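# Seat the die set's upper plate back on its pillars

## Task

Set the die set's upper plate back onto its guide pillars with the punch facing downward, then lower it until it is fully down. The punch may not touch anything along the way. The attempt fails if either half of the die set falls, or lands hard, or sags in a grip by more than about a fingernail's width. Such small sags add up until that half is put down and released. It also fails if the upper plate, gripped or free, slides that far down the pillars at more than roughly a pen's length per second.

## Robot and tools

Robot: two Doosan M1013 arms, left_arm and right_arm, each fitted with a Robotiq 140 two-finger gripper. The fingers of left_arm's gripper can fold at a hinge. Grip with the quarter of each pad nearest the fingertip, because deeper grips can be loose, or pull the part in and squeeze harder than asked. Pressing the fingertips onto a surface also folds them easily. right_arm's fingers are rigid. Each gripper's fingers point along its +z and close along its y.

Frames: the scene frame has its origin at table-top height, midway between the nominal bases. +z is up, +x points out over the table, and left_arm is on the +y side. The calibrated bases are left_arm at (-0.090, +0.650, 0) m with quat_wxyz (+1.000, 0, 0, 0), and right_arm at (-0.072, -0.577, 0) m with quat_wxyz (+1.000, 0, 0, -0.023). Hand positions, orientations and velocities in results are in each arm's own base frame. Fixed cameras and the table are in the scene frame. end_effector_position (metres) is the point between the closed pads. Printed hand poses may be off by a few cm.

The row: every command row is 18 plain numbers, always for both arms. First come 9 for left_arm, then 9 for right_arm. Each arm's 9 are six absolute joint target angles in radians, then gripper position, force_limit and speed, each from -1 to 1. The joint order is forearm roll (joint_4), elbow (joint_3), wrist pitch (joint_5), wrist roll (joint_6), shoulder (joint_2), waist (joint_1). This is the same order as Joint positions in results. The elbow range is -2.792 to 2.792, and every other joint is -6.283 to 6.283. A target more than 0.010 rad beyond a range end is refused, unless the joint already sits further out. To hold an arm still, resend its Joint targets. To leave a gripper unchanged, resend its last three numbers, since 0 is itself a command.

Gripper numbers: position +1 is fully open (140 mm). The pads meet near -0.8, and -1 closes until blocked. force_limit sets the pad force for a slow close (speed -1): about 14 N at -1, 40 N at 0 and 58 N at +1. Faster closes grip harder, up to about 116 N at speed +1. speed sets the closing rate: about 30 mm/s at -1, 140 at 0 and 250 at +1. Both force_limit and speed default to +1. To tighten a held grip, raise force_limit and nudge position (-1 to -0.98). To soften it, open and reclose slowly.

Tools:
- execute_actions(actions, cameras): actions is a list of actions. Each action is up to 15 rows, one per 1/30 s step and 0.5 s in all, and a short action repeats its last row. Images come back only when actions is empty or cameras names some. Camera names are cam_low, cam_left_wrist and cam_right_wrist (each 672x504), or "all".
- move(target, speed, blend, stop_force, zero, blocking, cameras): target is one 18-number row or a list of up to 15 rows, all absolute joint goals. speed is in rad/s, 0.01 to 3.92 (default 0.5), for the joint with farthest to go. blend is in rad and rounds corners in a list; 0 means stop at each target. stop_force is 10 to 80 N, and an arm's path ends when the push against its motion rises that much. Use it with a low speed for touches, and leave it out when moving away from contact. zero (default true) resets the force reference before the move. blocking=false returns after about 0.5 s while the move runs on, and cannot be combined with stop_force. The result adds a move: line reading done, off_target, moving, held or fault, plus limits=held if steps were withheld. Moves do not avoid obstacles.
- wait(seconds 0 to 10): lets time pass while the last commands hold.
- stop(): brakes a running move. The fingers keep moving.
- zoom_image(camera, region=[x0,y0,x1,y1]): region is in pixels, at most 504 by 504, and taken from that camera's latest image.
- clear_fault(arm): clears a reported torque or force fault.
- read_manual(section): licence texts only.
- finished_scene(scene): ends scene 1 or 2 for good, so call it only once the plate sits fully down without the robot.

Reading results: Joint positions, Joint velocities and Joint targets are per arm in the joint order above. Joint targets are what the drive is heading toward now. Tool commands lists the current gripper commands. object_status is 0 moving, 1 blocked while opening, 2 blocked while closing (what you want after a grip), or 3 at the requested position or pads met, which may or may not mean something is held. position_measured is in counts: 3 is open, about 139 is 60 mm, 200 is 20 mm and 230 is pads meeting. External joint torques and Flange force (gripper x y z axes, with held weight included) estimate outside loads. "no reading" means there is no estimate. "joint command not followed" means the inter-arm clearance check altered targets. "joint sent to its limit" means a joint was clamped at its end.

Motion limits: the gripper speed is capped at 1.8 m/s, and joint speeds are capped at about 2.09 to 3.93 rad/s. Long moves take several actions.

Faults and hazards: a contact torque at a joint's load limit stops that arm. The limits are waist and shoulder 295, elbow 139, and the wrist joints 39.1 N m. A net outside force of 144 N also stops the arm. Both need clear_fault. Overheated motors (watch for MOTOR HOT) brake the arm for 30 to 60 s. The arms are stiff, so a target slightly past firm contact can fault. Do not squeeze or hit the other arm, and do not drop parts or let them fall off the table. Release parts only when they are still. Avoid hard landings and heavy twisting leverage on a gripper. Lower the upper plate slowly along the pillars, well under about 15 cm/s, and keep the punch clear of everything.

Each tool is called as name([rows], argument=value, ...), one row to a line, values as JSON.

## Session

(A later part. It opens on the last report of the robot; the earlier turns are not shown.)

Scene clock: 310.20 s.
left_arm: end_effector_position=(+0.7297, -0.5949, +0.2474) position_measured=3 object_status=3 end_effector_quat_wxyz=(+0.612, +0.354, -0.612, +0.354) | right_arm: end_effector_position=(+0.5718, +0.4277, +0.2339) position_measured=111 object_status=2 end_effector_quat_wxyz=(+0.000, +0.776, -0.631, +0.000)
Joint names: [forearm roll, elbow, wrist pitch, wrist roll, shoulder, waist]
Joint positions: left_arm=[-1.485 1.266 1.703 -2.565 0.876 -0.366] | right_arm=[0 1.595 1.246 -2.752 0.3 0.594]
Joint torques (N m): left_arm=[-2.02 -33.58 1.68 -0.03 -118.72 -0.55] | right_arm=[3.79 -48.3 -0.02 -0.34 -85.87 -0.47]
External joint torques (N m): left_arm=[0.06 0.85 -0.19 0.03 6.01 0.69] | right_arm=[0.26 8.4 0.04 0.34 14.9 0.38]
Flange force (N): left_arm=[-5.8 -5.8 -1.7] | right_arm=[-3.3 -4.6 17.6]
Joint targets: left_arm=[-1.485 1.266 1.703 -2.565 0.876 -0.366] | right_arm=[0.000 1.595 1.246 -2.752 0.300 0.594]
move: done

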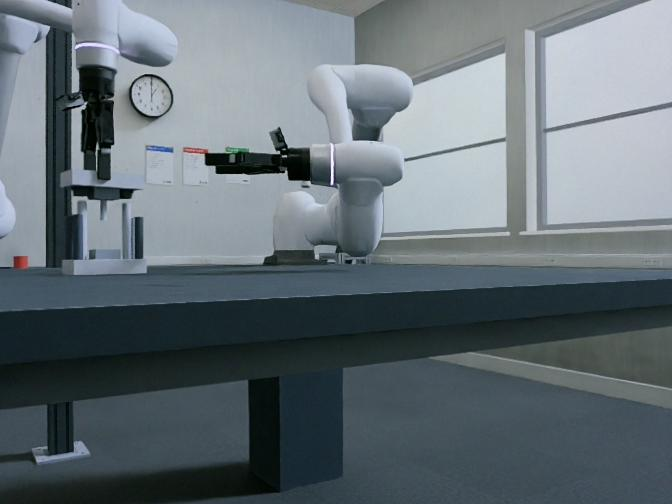

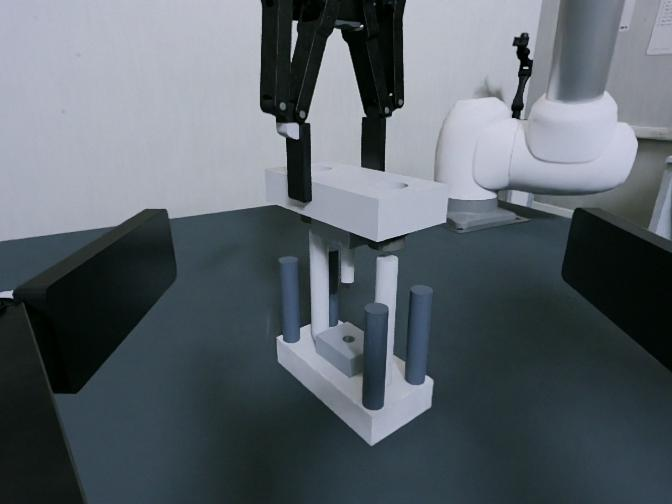

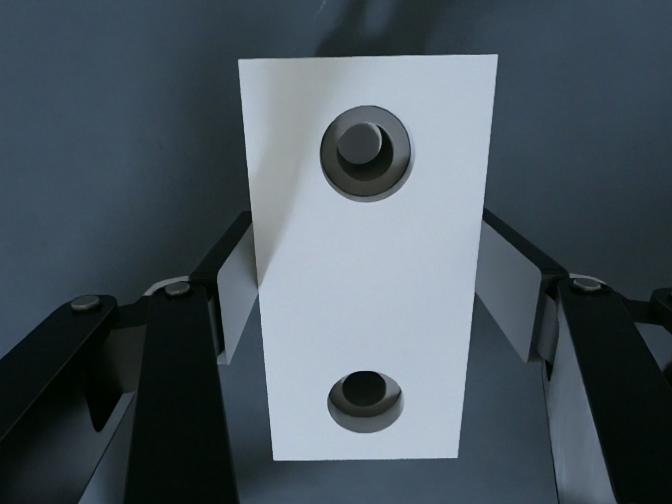

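move([
  [-1.4853,1.2660,1.7028,-2.5649,0.8758,-0.3665,1,1,-1,0,1.5949,1.2463,-2.761,0.3004,0.5948,-1,1,-1],
], speed=0.06)

move([
  [-1.4853,1.2660,1.7028,-2.5649,0.8758,-0.3665,1,1,-1,0,1.6283,1.1969,-2.761,0.3164,0.5948,-1,1,-1],
], speed=0.025, stop_force=12, cameras=["cam_left_wrist","cam_right_wrist"])

zoom_image(camera="cam_right_wrist", region=[310, 90, 430, 210])

zoom_image(camera="cam_left_wrist", region=[280, 190, 440, 350])

Scene clock: 341.93 s.
left_arm: end_effector_position=(+0.7297, -0.5949, +0.2474) position_measured=3 object_status=3 end_effector_quat_wxyz=(+0.612, +0.354, -0.612, +0.354) | right_arm: end_effector_position=(+0.5714, +0.4282, +0.2339) position_measured=111 object_status=2 end_effector_quat_wxyz=(+0.000, +0.779, -0.627, +0.000)
Joint names: [forearm roll, elbow, wrist pitch, wrist roll, shoulder, waist]
Joint positions: left_arm=[-1.485 1.266 1.703 -2.565 0.876 -0.366] | right_arm=[0 1.595 1.246 -2.761 0.3 0.595]
Joint torques (N m): left_arm=[-2.04 -33.54 1.67 -0.07 -118.87 -0.53] | right_arm=[3.93 -48.39 -0.1 -0.3 -85.26 -1.02]
External joint torques (N m): left_arm=[0.09 1.04 -0.2 0.07 6.95 0.29] | right_arm=[0.11 8.66 0.12 0.3 14.92 1.1]
Flange force (N): left_arm=[-6.8 -6.6 -1.5] | right_arm=[-3.9 -3.9 17.8]
Joint targets: left_arm=[-1.485 1.266 1.703 -2.565 0.876 -0.366] | right_arm=[0.000 1.595 1.246 -2.761 0.300 0.595]
move: done

Scene clock: 343.27 s.
left_arm: end_effector_position=(+0.7297, -0.5949, +0.2474) position_measured=3 object_status=3 end_effector_quat_wxyz=(+0.612, +0.354, -0.612, +0.354) | right_arm: end_effector_position=(+0.5716, +0.4284, +0.2229) position_measured=111 object_status=2 end_effector_quat_wxyz=(+0.000, +0.779, -0.627, +0.000)
Joint names: [forearm roll, elbow, wrist pitch, wrist roll, shoulder, waist]
Joint positions: left_arm=[-1.485 1.266 1.703 -2.565 0.876 -0.366] | right_arm=[0 1.608 1.227 -2.761 0.307 0.595]
Joint torques (N m): left_arm=[-2.05 -33.65 1.68 -0.03 -118.8 -0.58] | right_arm=[3.8 -35.52 -0.99 -0.29 -66.58 -1.01]
External joint torques (N m): left_arm=[0.1 0.98 -0.2 0.03 6.28 0.7] | right_arm=[0.24 -4.23 1 0.28 -5.12 1.15]
Flange force (N): left_arm=[-6.1 -5.8 -1.8] | right_arm=[-2.5 -0.6 -9.4]
Joint targets: left_arm=[-1.485 1.266 1.703 -2.565 0.876 -0.366] | right_arm=[0.000 1.608 1.227 -2.761 0.307 0.595]
move: contact (right_arm); right_arm: the wrist pitch is farthest, 0.030 rad from its target
Images, in order (width x height): cam_left_wrist 672x504, cam_right_wrist 672x504.

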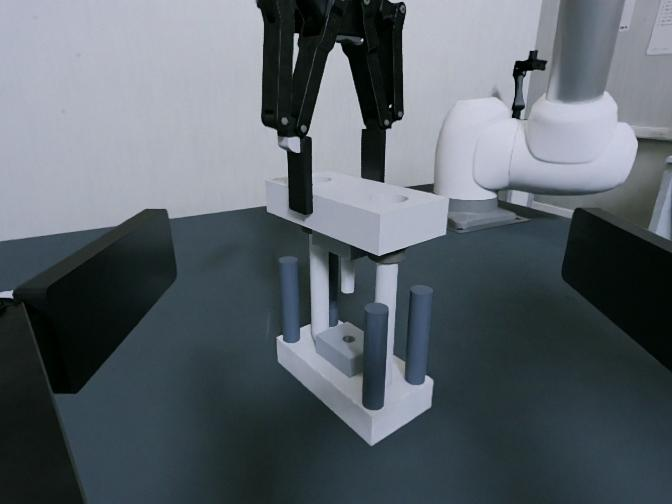

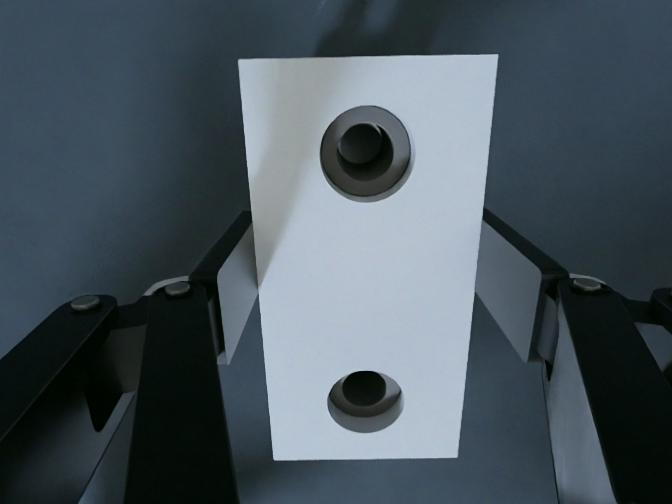

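Scaled by 4.200 from the camera's 672x504 image, which has a finer 960x720 frame.

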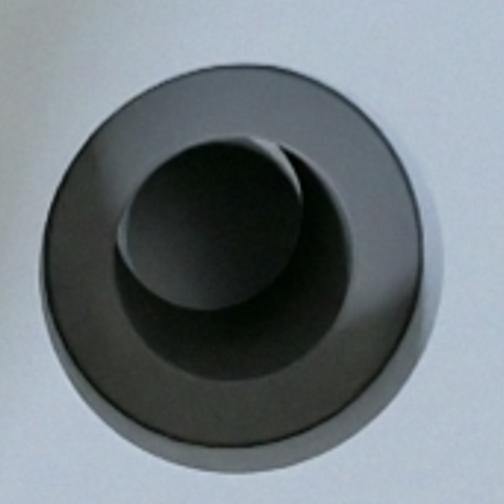

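Scaled by 3.150 from the camera's 672x504 image, which has a finer 960x720 frame.

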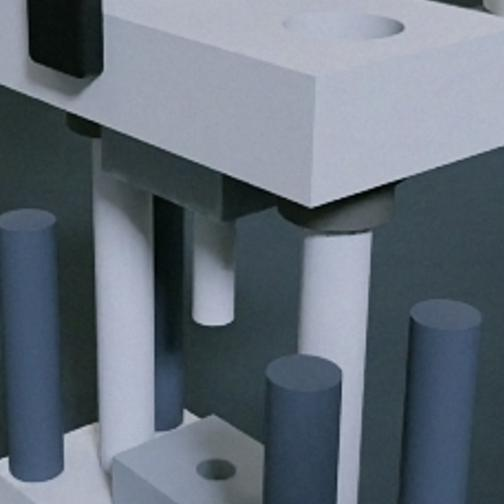

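move([
  [-1.4853,1.2660,1.7028,-2.5649,0.8758,-0.3665,1,1,-1,0,1.6076,1.2282,-2.7669,0.3058,0.5949,-1,1,-1],
], speed=0.03)

move([
  [-1.4853,1.2660,1.7028,-2.5649,0.8758,-0.3665,1,1,-1,0,1.6286,1.1968,-2.7669,0.3162,0.5949,-1,1,-1],
], speed=0.025, stop_force=12, cameras=["cam_left_wrist","cam_right_wrist"])

zoom_image(camera="cam_right_wrist", region=[310, 90, 430, 210])

zoom_image(camera="cam_left_wrist", region=[280, 190, 440, 350])

Scene clock: 373.23 s.
left_arm: end_effector_position=(+0.7297, -0.5949, +0.2474) position_measured=3 object_status=3 end_effector_quat_wxyz=(+0.612, +0.354, -0.612, +0.354) | right_arm: end_effector_position=(+0.5713, +0.4282, +0.2234) position_measured=111 object_status=2 end_effector_quat_wxyz=(+0.000, +0.781, -0.625, +0.000)
Joint names: [forearm roll, elbow, wrist pitch, wrist roll, shoulder, waist]
Joint positions: left_arm=[-1.485 1.266 1.703 -2.565 0.876 -0.366] | right_arm=[0 1.608 1.228 -2.767 0.306 0.595]
Joint torques (N m): left_arm=[-2.01 -33.59 1.66 -0.06 -118.65 -0.51] | right_arm=[3.79 -48.16 -0.03 -0.24 -85.2 -0.96]
External joint torques (N m): left_arm=[0.03 0.92 -0.18 0.06 6.19 -0.08] | right_arm=[0.22 8.62 0.05 0.24 14.13 0.99]
Flange force (N): left_arm=[-6.0 -6.0 -0.9] | right_arm=[-3.1 -2.8 17.6]
Joint targets: left_arm=[-1.485 1.266 1.703 -2.565 0.876 -0.366] | right_arm=[0.000 1.608 1.228 -2.767 0.306 0.595]
move: done

Scene clock: 373.87 s.
left_arm: end_effector_position=(+0.7297, -0.5949, +0.2474) position_measured=3 object_status=3 end_effector_quat_wxyz=(+0.612, +0.354, -0.612, +0.354) | right_arm: end_effector_position=(+0.5713, +0.4283, +0.2228) position_measured=111 object_status=2 end_effector_quat_wxyz=(+0.000, +0.781, -0.625, +0.000)
Joint names: [forearm roll, elbow, wrist pitch, wrist roll, shoulder, waist]
Joint positions: left_arm=[-1.485 1.266 1.703 -2.565 0.876 -0.366] | right_arm=[0 1.608 1.227 -2.767 0.306 0.595]
Joint torques (N m): left_arm=[-2.06 -33.61 1.66 -0.05 -118.77 -0.65] | right_arm=[3.87 -35.64 -0.91 -0.3 -66.76 -1.07]
External joint torques (N m): left_arm=[0.12 1.17 -0.19 0.05 7.07 0.55] | right_arm=[0.16 -4.02 0.92 0.3 -4.48 1.25]
Flange force (N): left_arm=[-6.9 -6.4 -1.7] | right_arm=[-2.8 -1.0 -8.7]
Joint targets: left_arm=[-1.485 1.266 1.703 -2.565 0.876 -0.366] | right_arm=[0.000 1.609 1.227 -2.767 0.306 0.595]
move: contact (right_arm); right_arm: the wrist pitch is farthest, 0.030 rad from its target
Images, in order (width x height): cam_left_wrist 672x504, cam_right_wrist 672x504.

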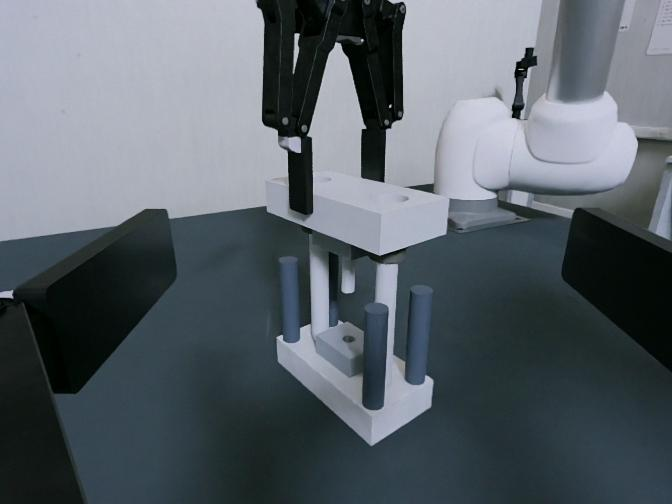

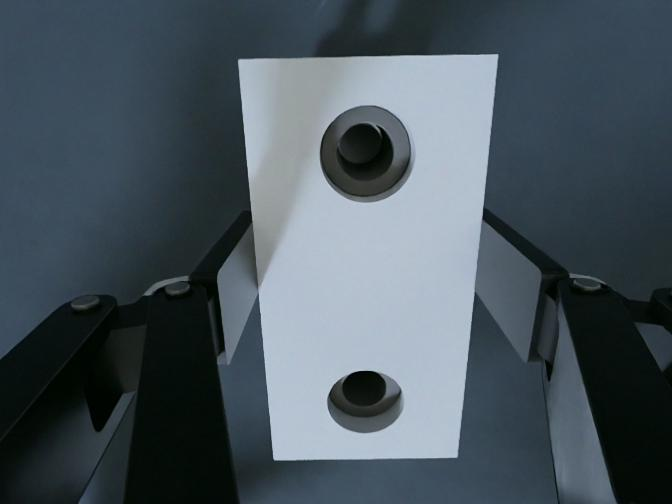

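Scaled by 4.200 from the camera's 672x504 image, which has a finer 960x720 frame.

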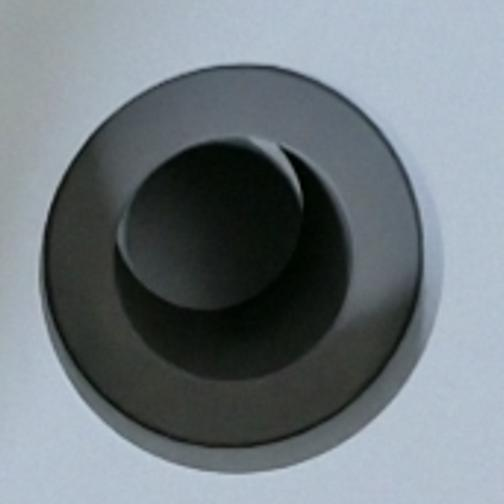

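Scaled by 3.150 from the camera's 672x504 image, which has a finer 960x720 frame.

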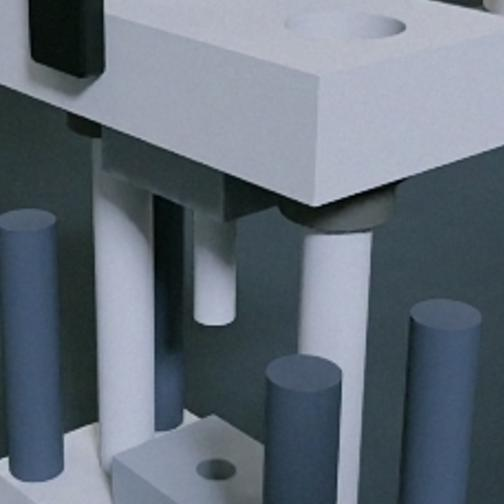

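move([
  [-1.4853,1.2660,1.7028,-2.5649,0.8758,-0.3665,1,1,-1,0,1.6050,1.2311,-2.7604,0.3055,0.5954,-1,1,-1],
], speed=0.03)

move([
  [-1.4853,1.2660,1.7028,-2.5649,0.8758,-0.3665,1,1,-1,0,1.6278,1.1970,-2.7604,0.3168,0.5954,-1,1,-1],
], speed=0.025, stop_force=12, cameras=["all"])

zoom_image(camera="cam_right_wrist", region=[310, 90, 430, 210])

zoom_image(camera="cam_left_wrist", region=[280, 190, 440, 350])

zoom_image(camera="cam_low", region=[60, 160, 150, 280])

Scene clock: 415.77 s.
left_arm: end_effector_position=(+0.7297, -0.5949, +0.2474) position_measured=3 object_status=3 end_effector_quat_wxyz=(+0.612, +0.354, -0.612, +0.354) | right_arm: end_effector_position=(+0.5714, +0.4287, +0.2250) position_measured=111 object_status=2 end_effector_quat_wxyz=(+0.000, +0.779, -0.627, +0.000)
Joint names: [forearm roll, elbow, wrist pitch, wrist roll, shoulder, waist]
Joint positions: left_arm=[-1.485 1.266 1.703 -2.565 0.876 -0.366] | right_arm=[0 1.605 1.231 -2.76 0.306 0.595]
Joint torques (N m): left_arm=[-2.03 -33.58 1.69 -0.04 -118.87 -0.79] | right_arm=[3.83 -47.93 -0.05 -0.27 -85.37 -1.61]
External joint torques (N m): left_arm=[0.09 1.05 -0.21 0.04 6.82 0.77] | right_arm=[0.21 8.19 0.07 0.27 13.96 1.88]
Flange force (N): left_arm=[-6.6 -6.4 -1.9] | right_arm=[-4.6 -2.9 17.0]
Joint targets: left_arm=[-1.485 1.266 1.703 -2.565 0.876 -0.366] | right_arm=[0.000 1.605 1.231 -2.760 0.305 0.595]
move: done

Scene clock: 416.53 s.
left_arm: end_effector_position=(+0.7297, -0.5949, +0.2474) position_measured=3 object_status=3 end_effector_quat_wxyz=(+0.612, +0.354, -0.612, +0.354) | right_arm: end_effector_position=(+0.5715, +0.4288, +0.2227) position_measured=111 object_status=2 end_effector_quat_wxyz=(+0.000, +0.779, -0.627, +0.000)
Joint names: [forearm roll, elbow, wrist pitch, wrist roll, shoulder, waist]
Joint positions: left_arm=[-1.485 1.266 1.703 -2.565 0.876 -0.366] | right_arm=[0 1.608 1.227 -2.76 0.307 0.595]
Joint torques (N m): left_arm=[-2.02 -33.58 1.68 -0.06 -119 -0.67] | right_arm=[3.82 -31.67 -1.49 -0.25 -60.31 -1.01]
External joint torques (N m): left_arm=[0.04 0.81 -0.19 0.06 6.19 -0.05] | right_arm=[0.2 -8 1.51 0.25 -11.05 0.98]
Flange force (N): left_arm=[-6.0 -6.3 -1.0] | right_arm=[-1.8 0.2 -17.9]
Joint targets: left_arm=[-1.485 1.266 1.703 -2.565 0.876 -0.366] | right_arm=[0.000 1.608 1.227 -2.760 0.307 0.595]
move: contact (right_arm); right_arm: the wrist pitch is farthest, 0.030 rad from its target

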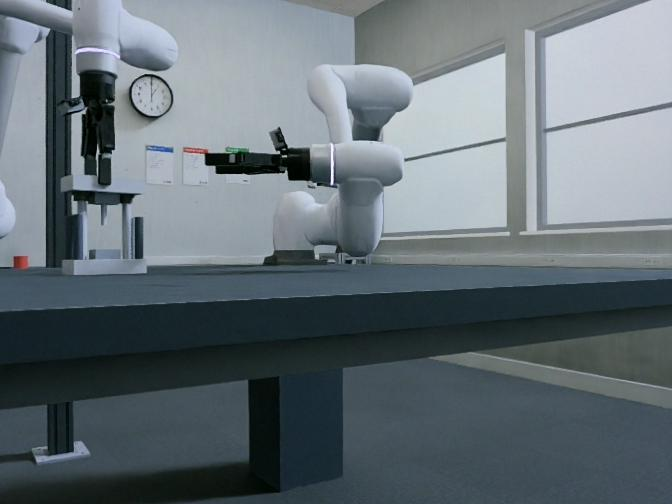

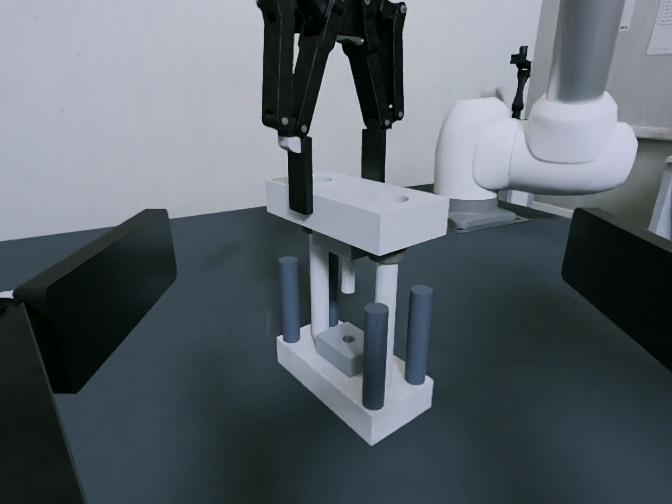

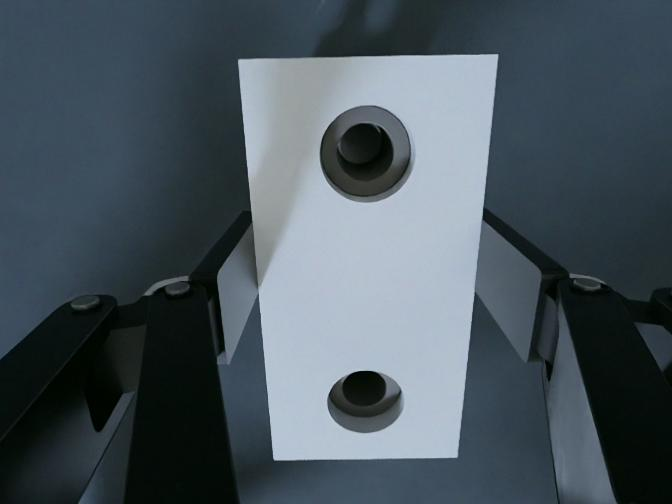

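Scaled by 4.200 from the camera's 672x504 image, which has a finer 960x720 frame.

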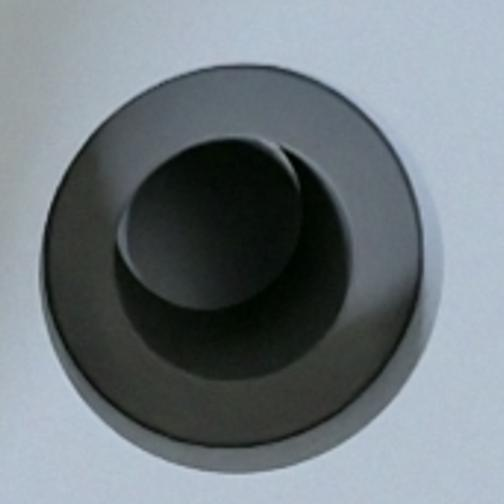

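Scaled by 3.150 from the camera's 672x504 image, which has a finer 960x720 frame.

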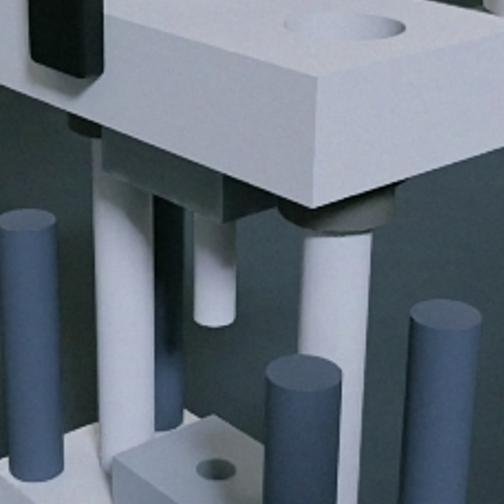

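Scaled by 4.200 from the camera's 672x504 image, which has a finer 960x720 frame.

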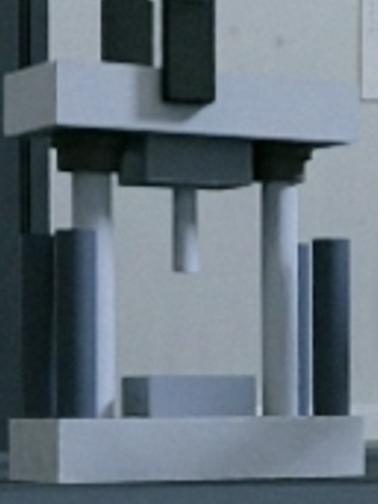

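zoom_image(camera="cam_low", region=[62, 185, 102, 225])

zoom_image(camera="cam_low", region=[105, 185, 145, 225])

zoom_image(camera="cam_left_wrist", region=[355, 230, 425, 300])

zoom_image(camera="cam_left_wrist", region=[290, 215, 350, 275])

Scaled by 12.600 from the camera's 672x504 image, which has a finer 960x720 frame.

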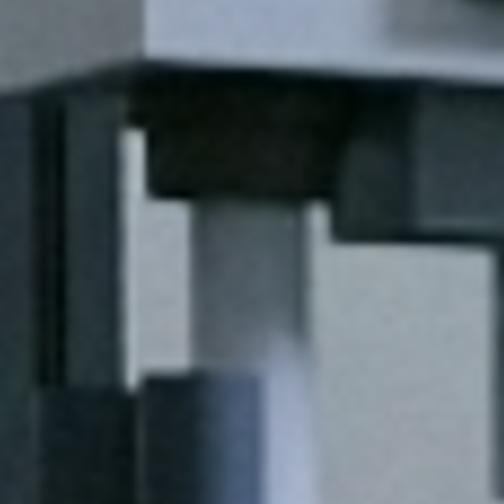

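Scaled by 12.600 from the camera's 672x504 image, which has a finer 960x720 frame.

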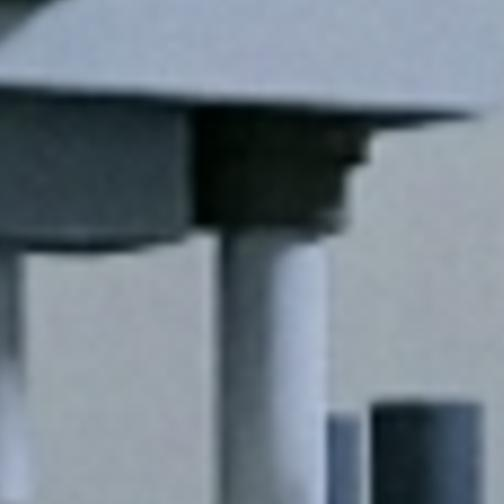

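Scaled by 7.200 from the camera's 672x504 image, which has a finer 960x720 frame.

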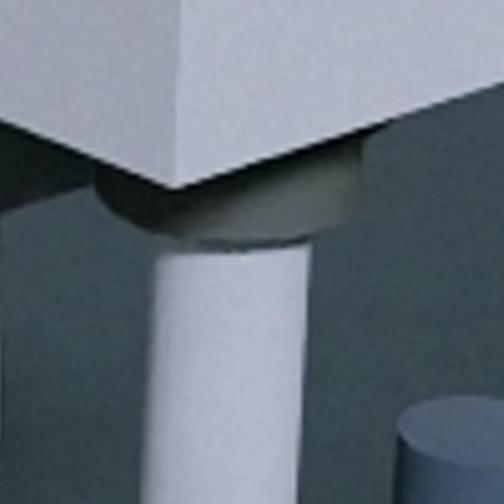

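Scaled by 8.400 from the camera's 672x504 image, which has a finer 960x720 frame.

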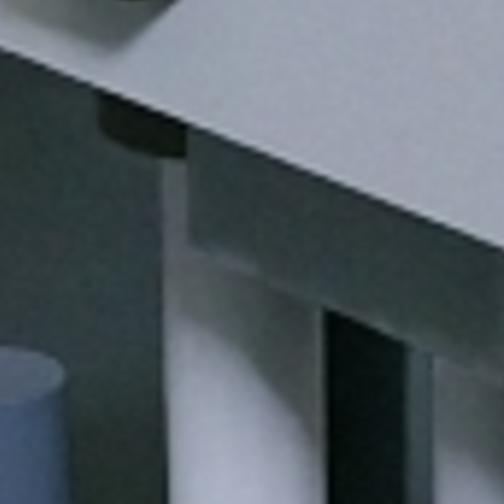

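move([
  [-1.4853,1.2660,1.7028,-2.5649,0.8758,-0.3665,1,1,-1,0,1.6028,1.2331,-2.7588,0.3058,0.5970,-1,1,-1],
], speed=0.03)

move([
  [-1.4853,1.2660,1.7028,-2.5649,0.8758,-0.3665,1,1,-1,0,1.6268,1.1973,-2.7588,0.3175,0.5970,-1,1,-1],
], speed=0.025, stop_force=12, cameras=["all"])

zoom_image(camera="cam_right_wrist", region=[310, 90, 430, 210])

zoom_image(camera="cam_left_wrist", region=[280, 190, 440, 350])

Scene clock: 527.97 s.
left_arm: end_effector_position=(+0.7297, -0.5949, +0.2474) position_measured=3 object_status=3 end_effector_quat_wxyz=(+0.612, +0.354, -0.612, +0.354) | right_arm: end_effector_position=(+0.5711, +0.4299, +0.2259) position_measured=111 object_status=2 end_effector_quat_wxyz=(+0.000, +0.779, -0.627, +0.000)
Joint names: [forearm roll, elbow, wrist pitch, wrist roll, shoulder, waist]
Joint positions: left_arm=[-1.485 1.266 1.703 -2.565 0.876 -0.366] | right_arm=[0 1.603 1.233 -2.759 0.306 0.597]
Joint torques (N m): left_arm=[-2.02 -33.6 1.67 -0.06 -119.09 -0.62] | right_arm=[3.83 -48.2 0.02 -0.3 -85.28 -0.55]
External joint torques (N m): left_arm=[0.07 0.84 -0.19 0.06 6.27 0.51] | right_arm=[0.18 8.72 0 0.3 14.78 0.48]
Flange force (N): left_arm=[-6.1 -6.2 -1.6] | right_arm=[-2.9 -3.7 18.1]
Joint targets: left_arm=[-1.485 1.266 1.703 -2.565 0.876 -0.366] | right_arm=[0.000 1.603 1.233 -2.759 0.306 0.597]
move: done

Scene clock: 528.80 s.
left_arm: end_effector_position=(+0.7297, -0.5949, +0.2474) position_measured=3 object_status=3 end_effector_quat_wxyz=(+0.612, +0.354, -0.612, +0.354) | right_arm: end_effector_position=(+0.5711, +0.4300, +0.2221) position_measured=111 object_status=2 end_effector_quat_wxyz=(+0.000, +0.779, -0.627, +0.000)
Joint names: [forearm roll, elbow, wrist pitch, wrist roll, shoulder, waist]
Joint positions: left_arm=[-1.485 1.266 1.703 -2.565 0.876 -0.366] | right_arm=[0 1.607 1.226 -2.759 0.308 0.597]
Joint torques (N m): left_arm=[-2.04 -33.66 1.65 -0.08 -118.65 -0.68] | right_arm=[2.97 -41.75 -2.44 -0.44 -70.32 -0.88]
External joint torques (N m): left_arm=[0.06 0.93 -0.17 0.08 5.98 0.45] | right_arm=[1.05 2.15 2.45 0.44 -1.01 0.61]
Flange force (N): left_arm=[-5.9 -5.5 -1.5] | right_arm=[0.6 4.8 -2.2]
Joint targets: left_arm=[-1.485 1.266 1.703 -2.565 0.876 -0.366] | right_arm=[0.000 1.607 1.226 -2.759 0.308 0.597]
move: contact (right_arm); right_arm: the wrist pitch is farthest, 0.029 rad from its target

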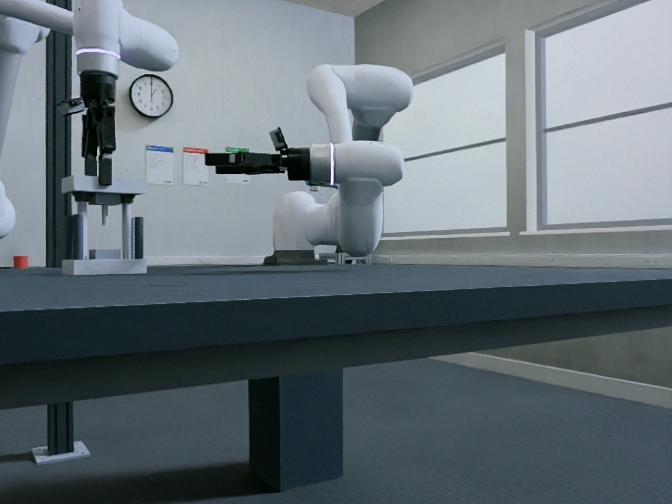

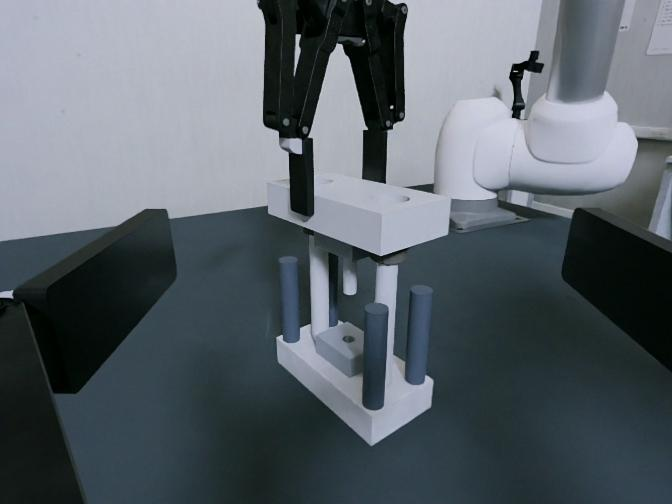

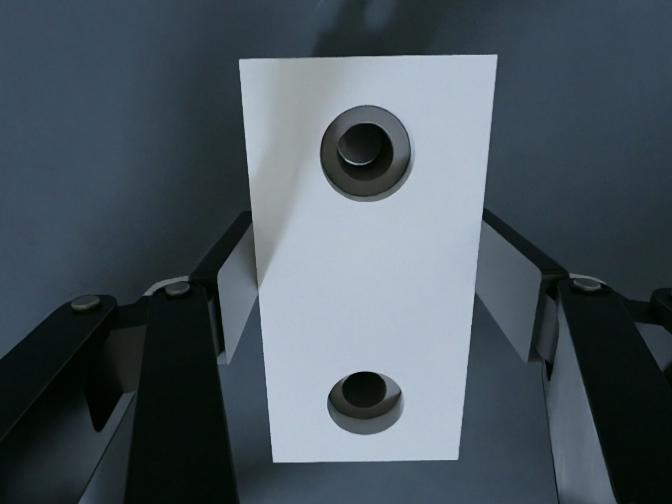

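Scaled by 4.200 from the camera's 672x504 image, which has a finer 960x720 frame.

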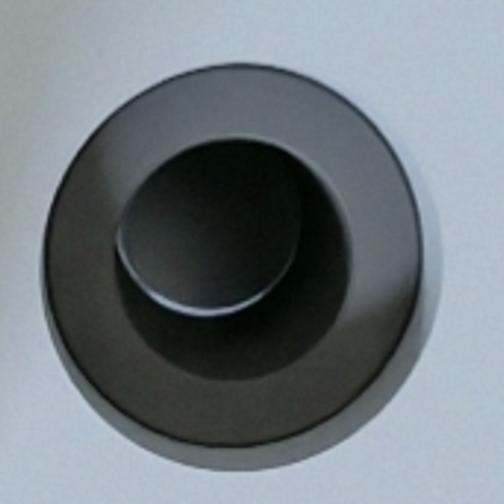

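Scaled by 3.150 from the camera's 672x504 image, which has a finer 960x720 frame.

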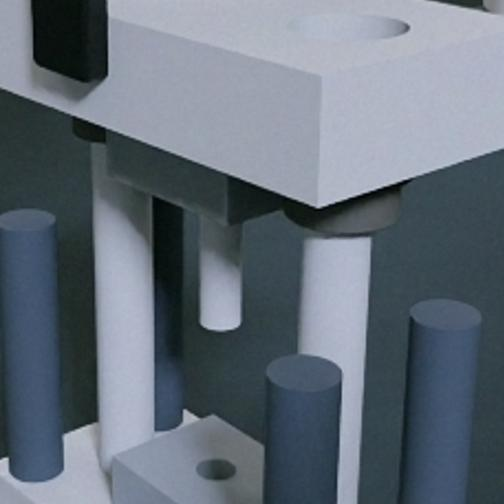

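move([
  [-1.4853,1.2660,1.7028,-2.5649,0.8758,-0.3665,1,1,-1,0,1.6029,1.2338,-2.7498,0.3050,0.5960,-1,1,-1],
], speed=0.03)

move([
  [-1.4853,1.2660,1.7028,-2.5649,0.8758,-0.3665,1,1,-1,0,1.6274,1.1971,-2.7498,0.3171,0.5960,-1,1,-1],
], speed=0.025, stop_force=12, cameras=["all"])

zoom_image(camera="cam_right_wrist", region=[310, 90, 430, 210])

zoom_image(camera="cam_left_wrist", region=[280, 190, 440, 350])

Scene clock: 568.57 s.
left_arm: end_effector_position=(+0.7297, -0.5949, +0.2474) position_measured=3 object_status=3 end_effector_quat_wxyz=(+0.612, +0.354, -0.612, +0.354) | right_arm: end_effector_position=(+0.5713, +0.4292, +0.2265) position_measured=111 object_status=2 end_effector_quat_wxyz=(+0.000, +0.775, -0.631, +0.000)
Joint names: [forearm roll, elbow, wrist pitch, wrist roll, shoulder, waist]
Joint positions: left_arm=[-1.485 1.266 1.703 -2.565 0.876 -0.366] | right_arm=[0 1.603 1.234 -2.75 0.305 0.596]
Joint torques (N m): left_arm=[-2.02 -33.64 1.69 -0.04 -118.81 -0.43] | right_arm=[3.92 -48.45 0 -0.38 -85.41 -0.83]
External joint torques (N m): left_arm=[0.04 0.84 -0.2 0.04 5.89 0.03] | right_arm=[0.12 8.73 0.02 0.38 14.13 0.84]
Flange force (N): left_arm=[-5.7 -5.8 -1.0] | right_arm=[-3.1 -2.6 17.7]
Joint targets: left_arm=[-1.485 1.266 1.703 -2.565 0.876 -0.366] | right_arm=[0.000 1.603 1.234 -2.750 0.305 0.596]
move: done

Scene clock: 569.40 s.
left_arm: end_effector_position=(+0.7297, -0.5949, +0.2474) position_measured=3 object_status=3 end_effector_quat_wxyz=(+0.612, +0.354, -0.612, +0.354) | right_arm: end_effector_position=(+0.5714, +0.4292, +0.2227) position_measured=111 object_status=2 end_effector_quat_wxyz=(+0.000, +0.775, -0.631, +0.000)
Joint names: [forearm roll, elbow, wrist pitch, wrist roll, shoulder, waist]
Joint positions: left_arm=[-1.485 1.266 1.703 -2.565 0.876 -0.366] | right_arm=[0 1.607 1.227 -2.75 0.307 0.596]
Joint torques (N m): left_arm=[-2.03 -33.59 1.69 -0.05 -118.79 -0.59] | right_arm=[3.78 -31.54 -1.25 -0.34 -60.84 -1.8]
External joint torques (N m): left_arm=[0.1 0.87 -0.2 0.05 6.05 1.17] | right_arm=[0.24 -8.01 1.27 0.34 -10.12 1.71]
Flange force (N): left_arm=[-5.9 -5.7 -2.3] | right_arm=[-3.4 -0.6 -17.0]
Joint targets: left_arm=[-1.485 1.266 1.703 -2.565 0.876 -0.366] | right_arm=[0.000 1.607 1.227 -2.750 0.307 0.596]
move: contact (right_arm); right_arm: the wrist pitch is farthest, 0.030 rad from its target

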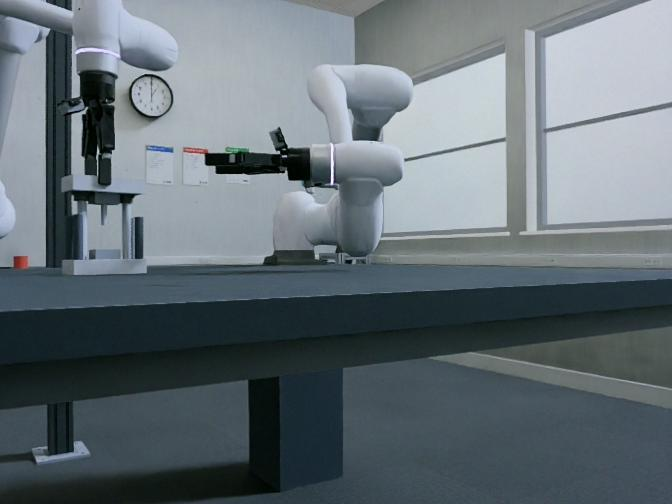

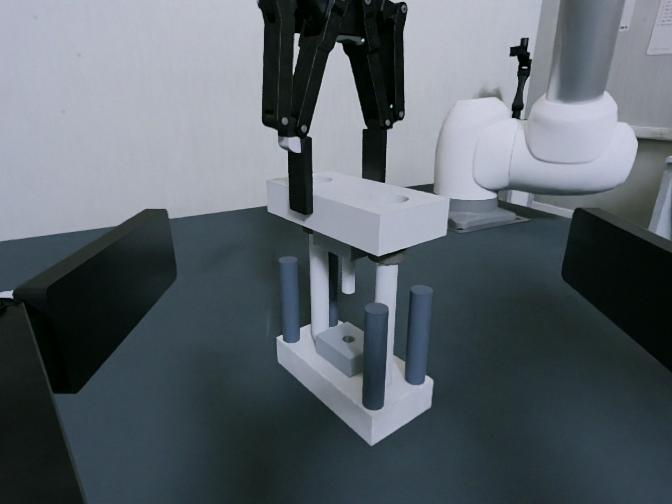

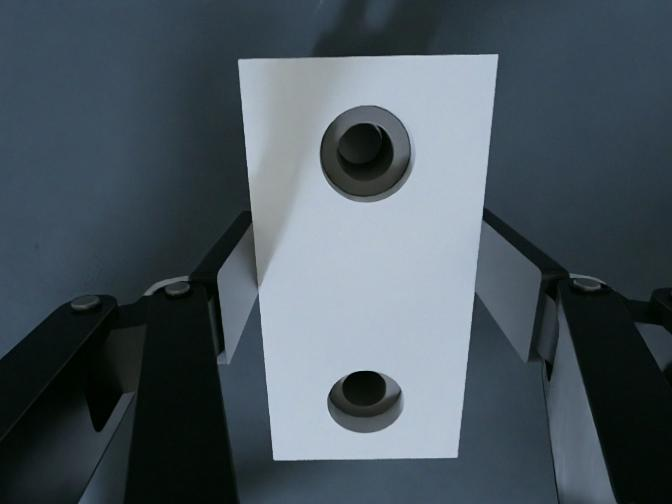

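Scaled by 4.200 from the camera's 672x504 image, which has a finer 960x720 frame.

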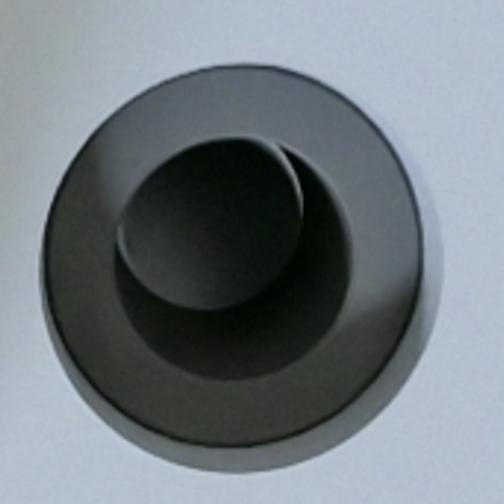

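Scaled by 3.150 from the camera's 672x504 image, which has a finer 960x720 frame.

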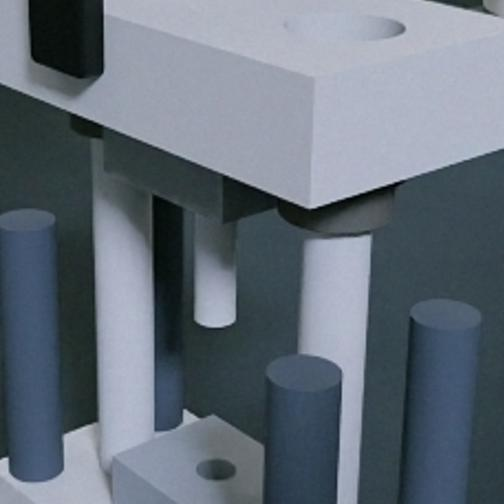

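move([
  [-1.4853,1.2660,1.7028,-2.5649,0.8758,-0.3665,1,1,-1,0,1.6028,1.2337,-2.7493,0.3051,0.5965,-1,1,-1],
], speed=0.03)

move([
  [-1.4853,1.2660,1.7028,-2.5649,0.8758,-0.3665,1,1,-1,0,1.6272,1.1973,-2.7493,0.3171,0.5965,-1,1,-1],
], speed=0.025, stop_force=12, cameras=["all"])

zoom_image(camera="cam_right_wrist", region=[310, 90, 430, 210])

zoom_image(camera="cam_left_wrist", region=[280, 190, 440, 350])

Scene clock: 585.47 s.
left_arm: end_effector_position=(+0.7297, -0.5949, +0.2474) position_measured=3 object_status=3 end_effector_quat_wxyz=(+0.612, +0.354, -0.612, +0.354) | right_arm: end_effector_position=(+0.5711, +0.4295, +0.2264) position_measured=111 object_status=2 end_effector_quat_wxyz=(+0.000, +0.776, -0.631, +0.000)
Joint names: [forearm roll, elbow, wrist pitch, wrist roll, shoulder, waist]
Joint positions: left_arm=[-1.485 1.266 1.703 -2.565 0.876 -0.366] | right_arm=[0 1.603 1.234 -2.749 0.305 0.596]
Joint torques (N m): left_arm=[-2.02 -33.66 1.69 -0.06 -118.83 -0.34] | right_arm=[3.73 -47.98 -0.13 -0.26 -86.07 -1.05]
External joint torques (N m): left_arm=[0.06 0.99 -0.21 0.06 6.33 0.4] | right_arm=[0.3 8.31 0.15 0.26 14.88 1.08]
Flange force (N): left_arm=[-6.2 -5.9 -1.4] | right_arm=[-4.1 -4.4 17.4]
Joint targets: left_arm=[-1.485 1.266 1.703 -2.565 0.876 -0.366] | right_arm=[0.000 1.603 1.234 -2.749 0.305 0.597]
move: done

Scene clock: 586.90 s.
left_arm: end_effector_position=(+0.7297, -0.5949, +0.2474) position_measured=3 object_status=3 end_effector_quat_wxyz=(+0.612, +0.354, -0.612, +0.354) | right_arm: end_effector_position=(+0.5712, +0.4296, +0.2140) position_measured=111 object_status=2 end_effector_quat_wxyz=(+0.000, +0.775, -0.631, +0.000)
Joint names: [forearm roll, elbow, wrist pitch, wrist roll, shoulder, waist]
Joint positions: left_arm=[-1.485 1.266 1.703 -2.565 0.876 -0.366] | right_arm=[0 1.617 1.212 -2.749 0.312 0.597]
Joint torques (N m): left_arm=[-2.04 -33.62 1.69 -0.05 -118.89 -0.46] | right_arm=[1.4 -40.67 0.69 -0.63 -77.15 -4.8]
External joint torques (N m): left_arm=[0.1 1.08 -0.22 0.05 6.78 0.61] | right_arm=[2.6 1.23 -0.67 0.63 5.55 4.83]
Flange force (N): left_arm=[-6.6 -6.3 -1.7] | right_arm=[-9.4 -2.0 5.7]
Joint targets: left_arm=[-1.485 1.266 1.703 -2.565 0.876 -0.366] | right_arm=[0.000 1.617 1.212 -2.749 0.312 0.597]
move: contact (right_arm); right_arm: the wrist pitch is farthest, 0.015 rad from its target

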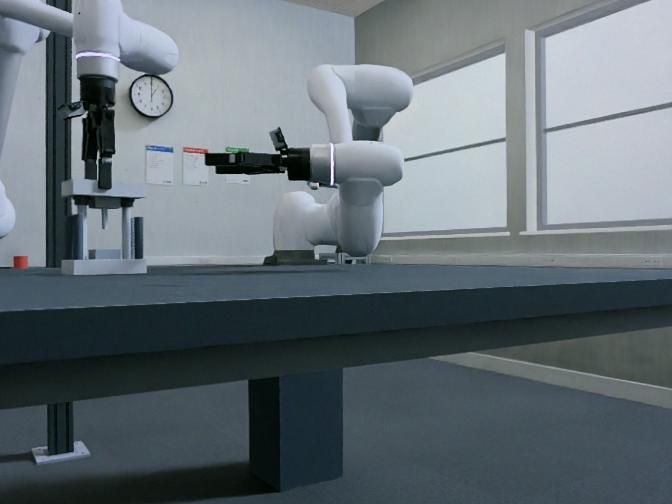

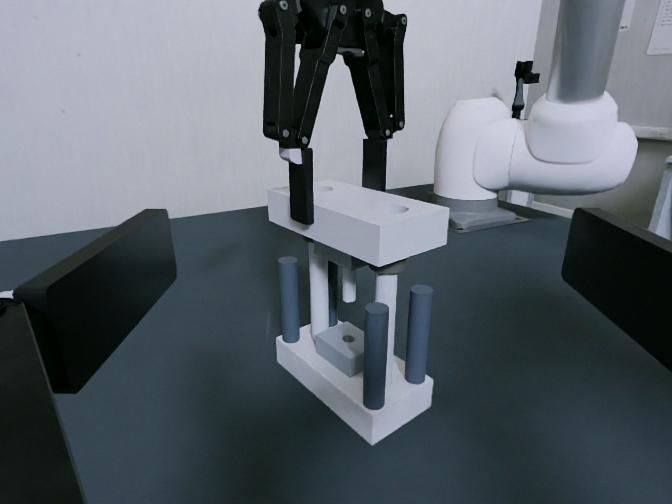

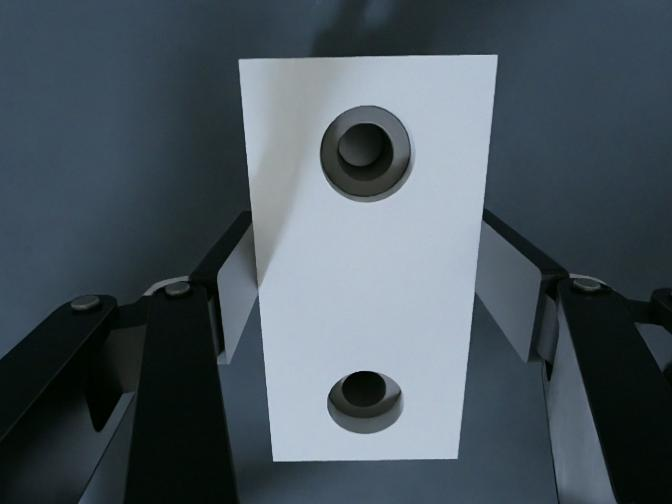

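Scaled by 4.200 from the camera's 672x504 image, which has a finer 960x720 frame.

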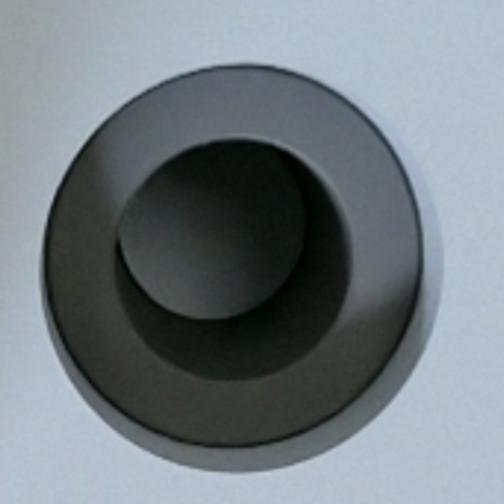

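Scaled by 3.150 from the camera's 672x504 image, which has a finer 960x720 frame.

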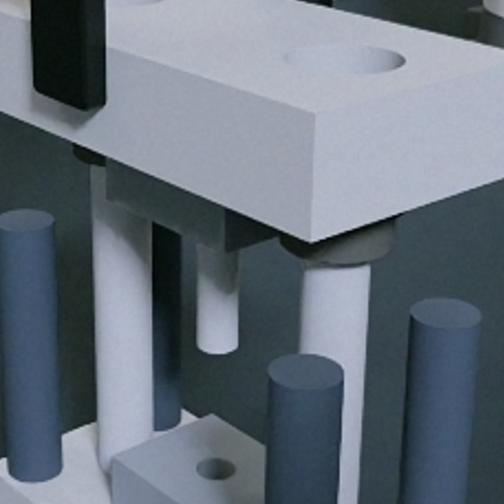

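move([
  [-1.4853,1.2660,1.7028,-2.5649,0.8758,-0.3665,1,1,-1,0,1.6435,1.1716,-2.7490,0.3265,0.5968,-1,1,-1],
], speed=0.03, stop_force=18)

move([
  [-1.4853,1.2660,1.7028,-2.5649,0.8758,-0.3665,1,1,-1,0,1.6694,1.1292,-2.7490,0.3431,0.5968,-1,1,-1],
], speed=0.02, stop_force=18, cameras=["cam_left_wrist"])

Scene clock: 601.23 s.
left_arm: end_effector_position=(+0.7297, -0.5949, +0.2474) position_measured=3 object_status=3 end_effector_quat_wxyz=(+0.612, +0.354, -0.612, +0.354) | right_arm: end_effector_position=(+0.5713, +0.4297, +0.2120) position_measured=111 object_status=2 end_effector_quat_wxyz=(+0.000, +0.775, -0.631, +0.000)
Joint names: [forearm roll, elbow, wrist pitch, wrist roll, shoulder, waist]
Joint positions: left_arm=[-1.485 1.266 1.703 -2.565 0.876 -0.366] | right_arm=[0 1.619 1.209 -2.749 0.313 0.597]
Joint torques (N m): left_arm=[-2.03 -33.52 1.71 -0.06 -119.14 -0.61] | right_arm=[0.77 -34.47 -1.03 -0.71 -65.87 -6.79]
External joint torques (N m): left_arm=[0.04 0.94 -0.23 0.06 6.98 -0.24] | right_arm=[3.24 -4.98 1.04 0.7 -6.14 7.02]
Flange force (N): left_arm=[-6.8 -7.1 -0.9] | right_arm=[-10.7 2.7 -10.9]
Joint targets: left_arm=[-1.485 1.266 1.703 -2.565 0.876 -0.366] | right_arm=[0.000 1.619 1.209 -2.749 0.313 0.597]
move: contact (right_arm); right_arm: the wrist pitch is farthest, 0.037 rad from its target

Scene clock: 602.00 s.
left_arm: end_effector_position=(+0.7297, -0.5949, +0.2474) position_measured=3 object_status=3 end_effector_quat_wxyz=(+0.612, +0.354, -0.612, +0.354) | right_arm: end_effector_position=(+0.5714, +0.4297, +0.2099) position_measured=111 object_status=2 end_effector_quat_wxyz=(+0.000, +0.775, -0.631, +0.000)
Joint names: [forearm roll, elbow, wrist pitch, wrist roll, shoulder, waist]
Joint positions: left_arm=[-1.485 1.266 1.703 -2.565 0.876 -0.366] | right_arm=[0 1.622 1.205 -2.749 0.314 0.597]
Joint torques (N m): left_arm=[-2.02 -33.6 1.68 -0.05 -118.72 -0.54] | right_arm=[0 -29.07 -3.4 -0.66 -55.75 -7.84]
External joint torques (N m): left_arm=[0.05 0.82 -0.19 0.05 5.84 0.25] | right_arm=[3.97 -10.1 3.41 0.66 -15.55 7.71]
Flange force (N): left_arm=[-5.7 -5.7 -1.3] | right_arm=[-10.5 5.1 -26.2]
Joint targets: left_arm=[-1.485 1.266 1.703 -2.565 0.876 -0.366] | right_arm=[0.000 1.622 1.205 -2.749 0.314 0.597]
move: contact (right_arm); right_arm: the wrist pitch is farthest, 0.076 rad from its target
Images, in order (width x height): cam_left_wrist 672x504.

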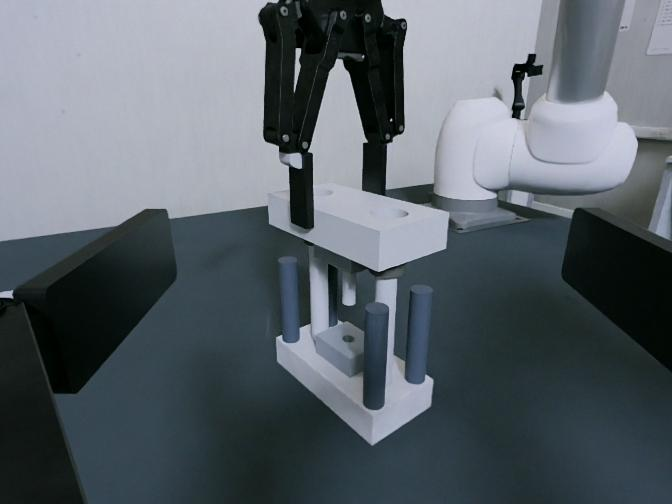

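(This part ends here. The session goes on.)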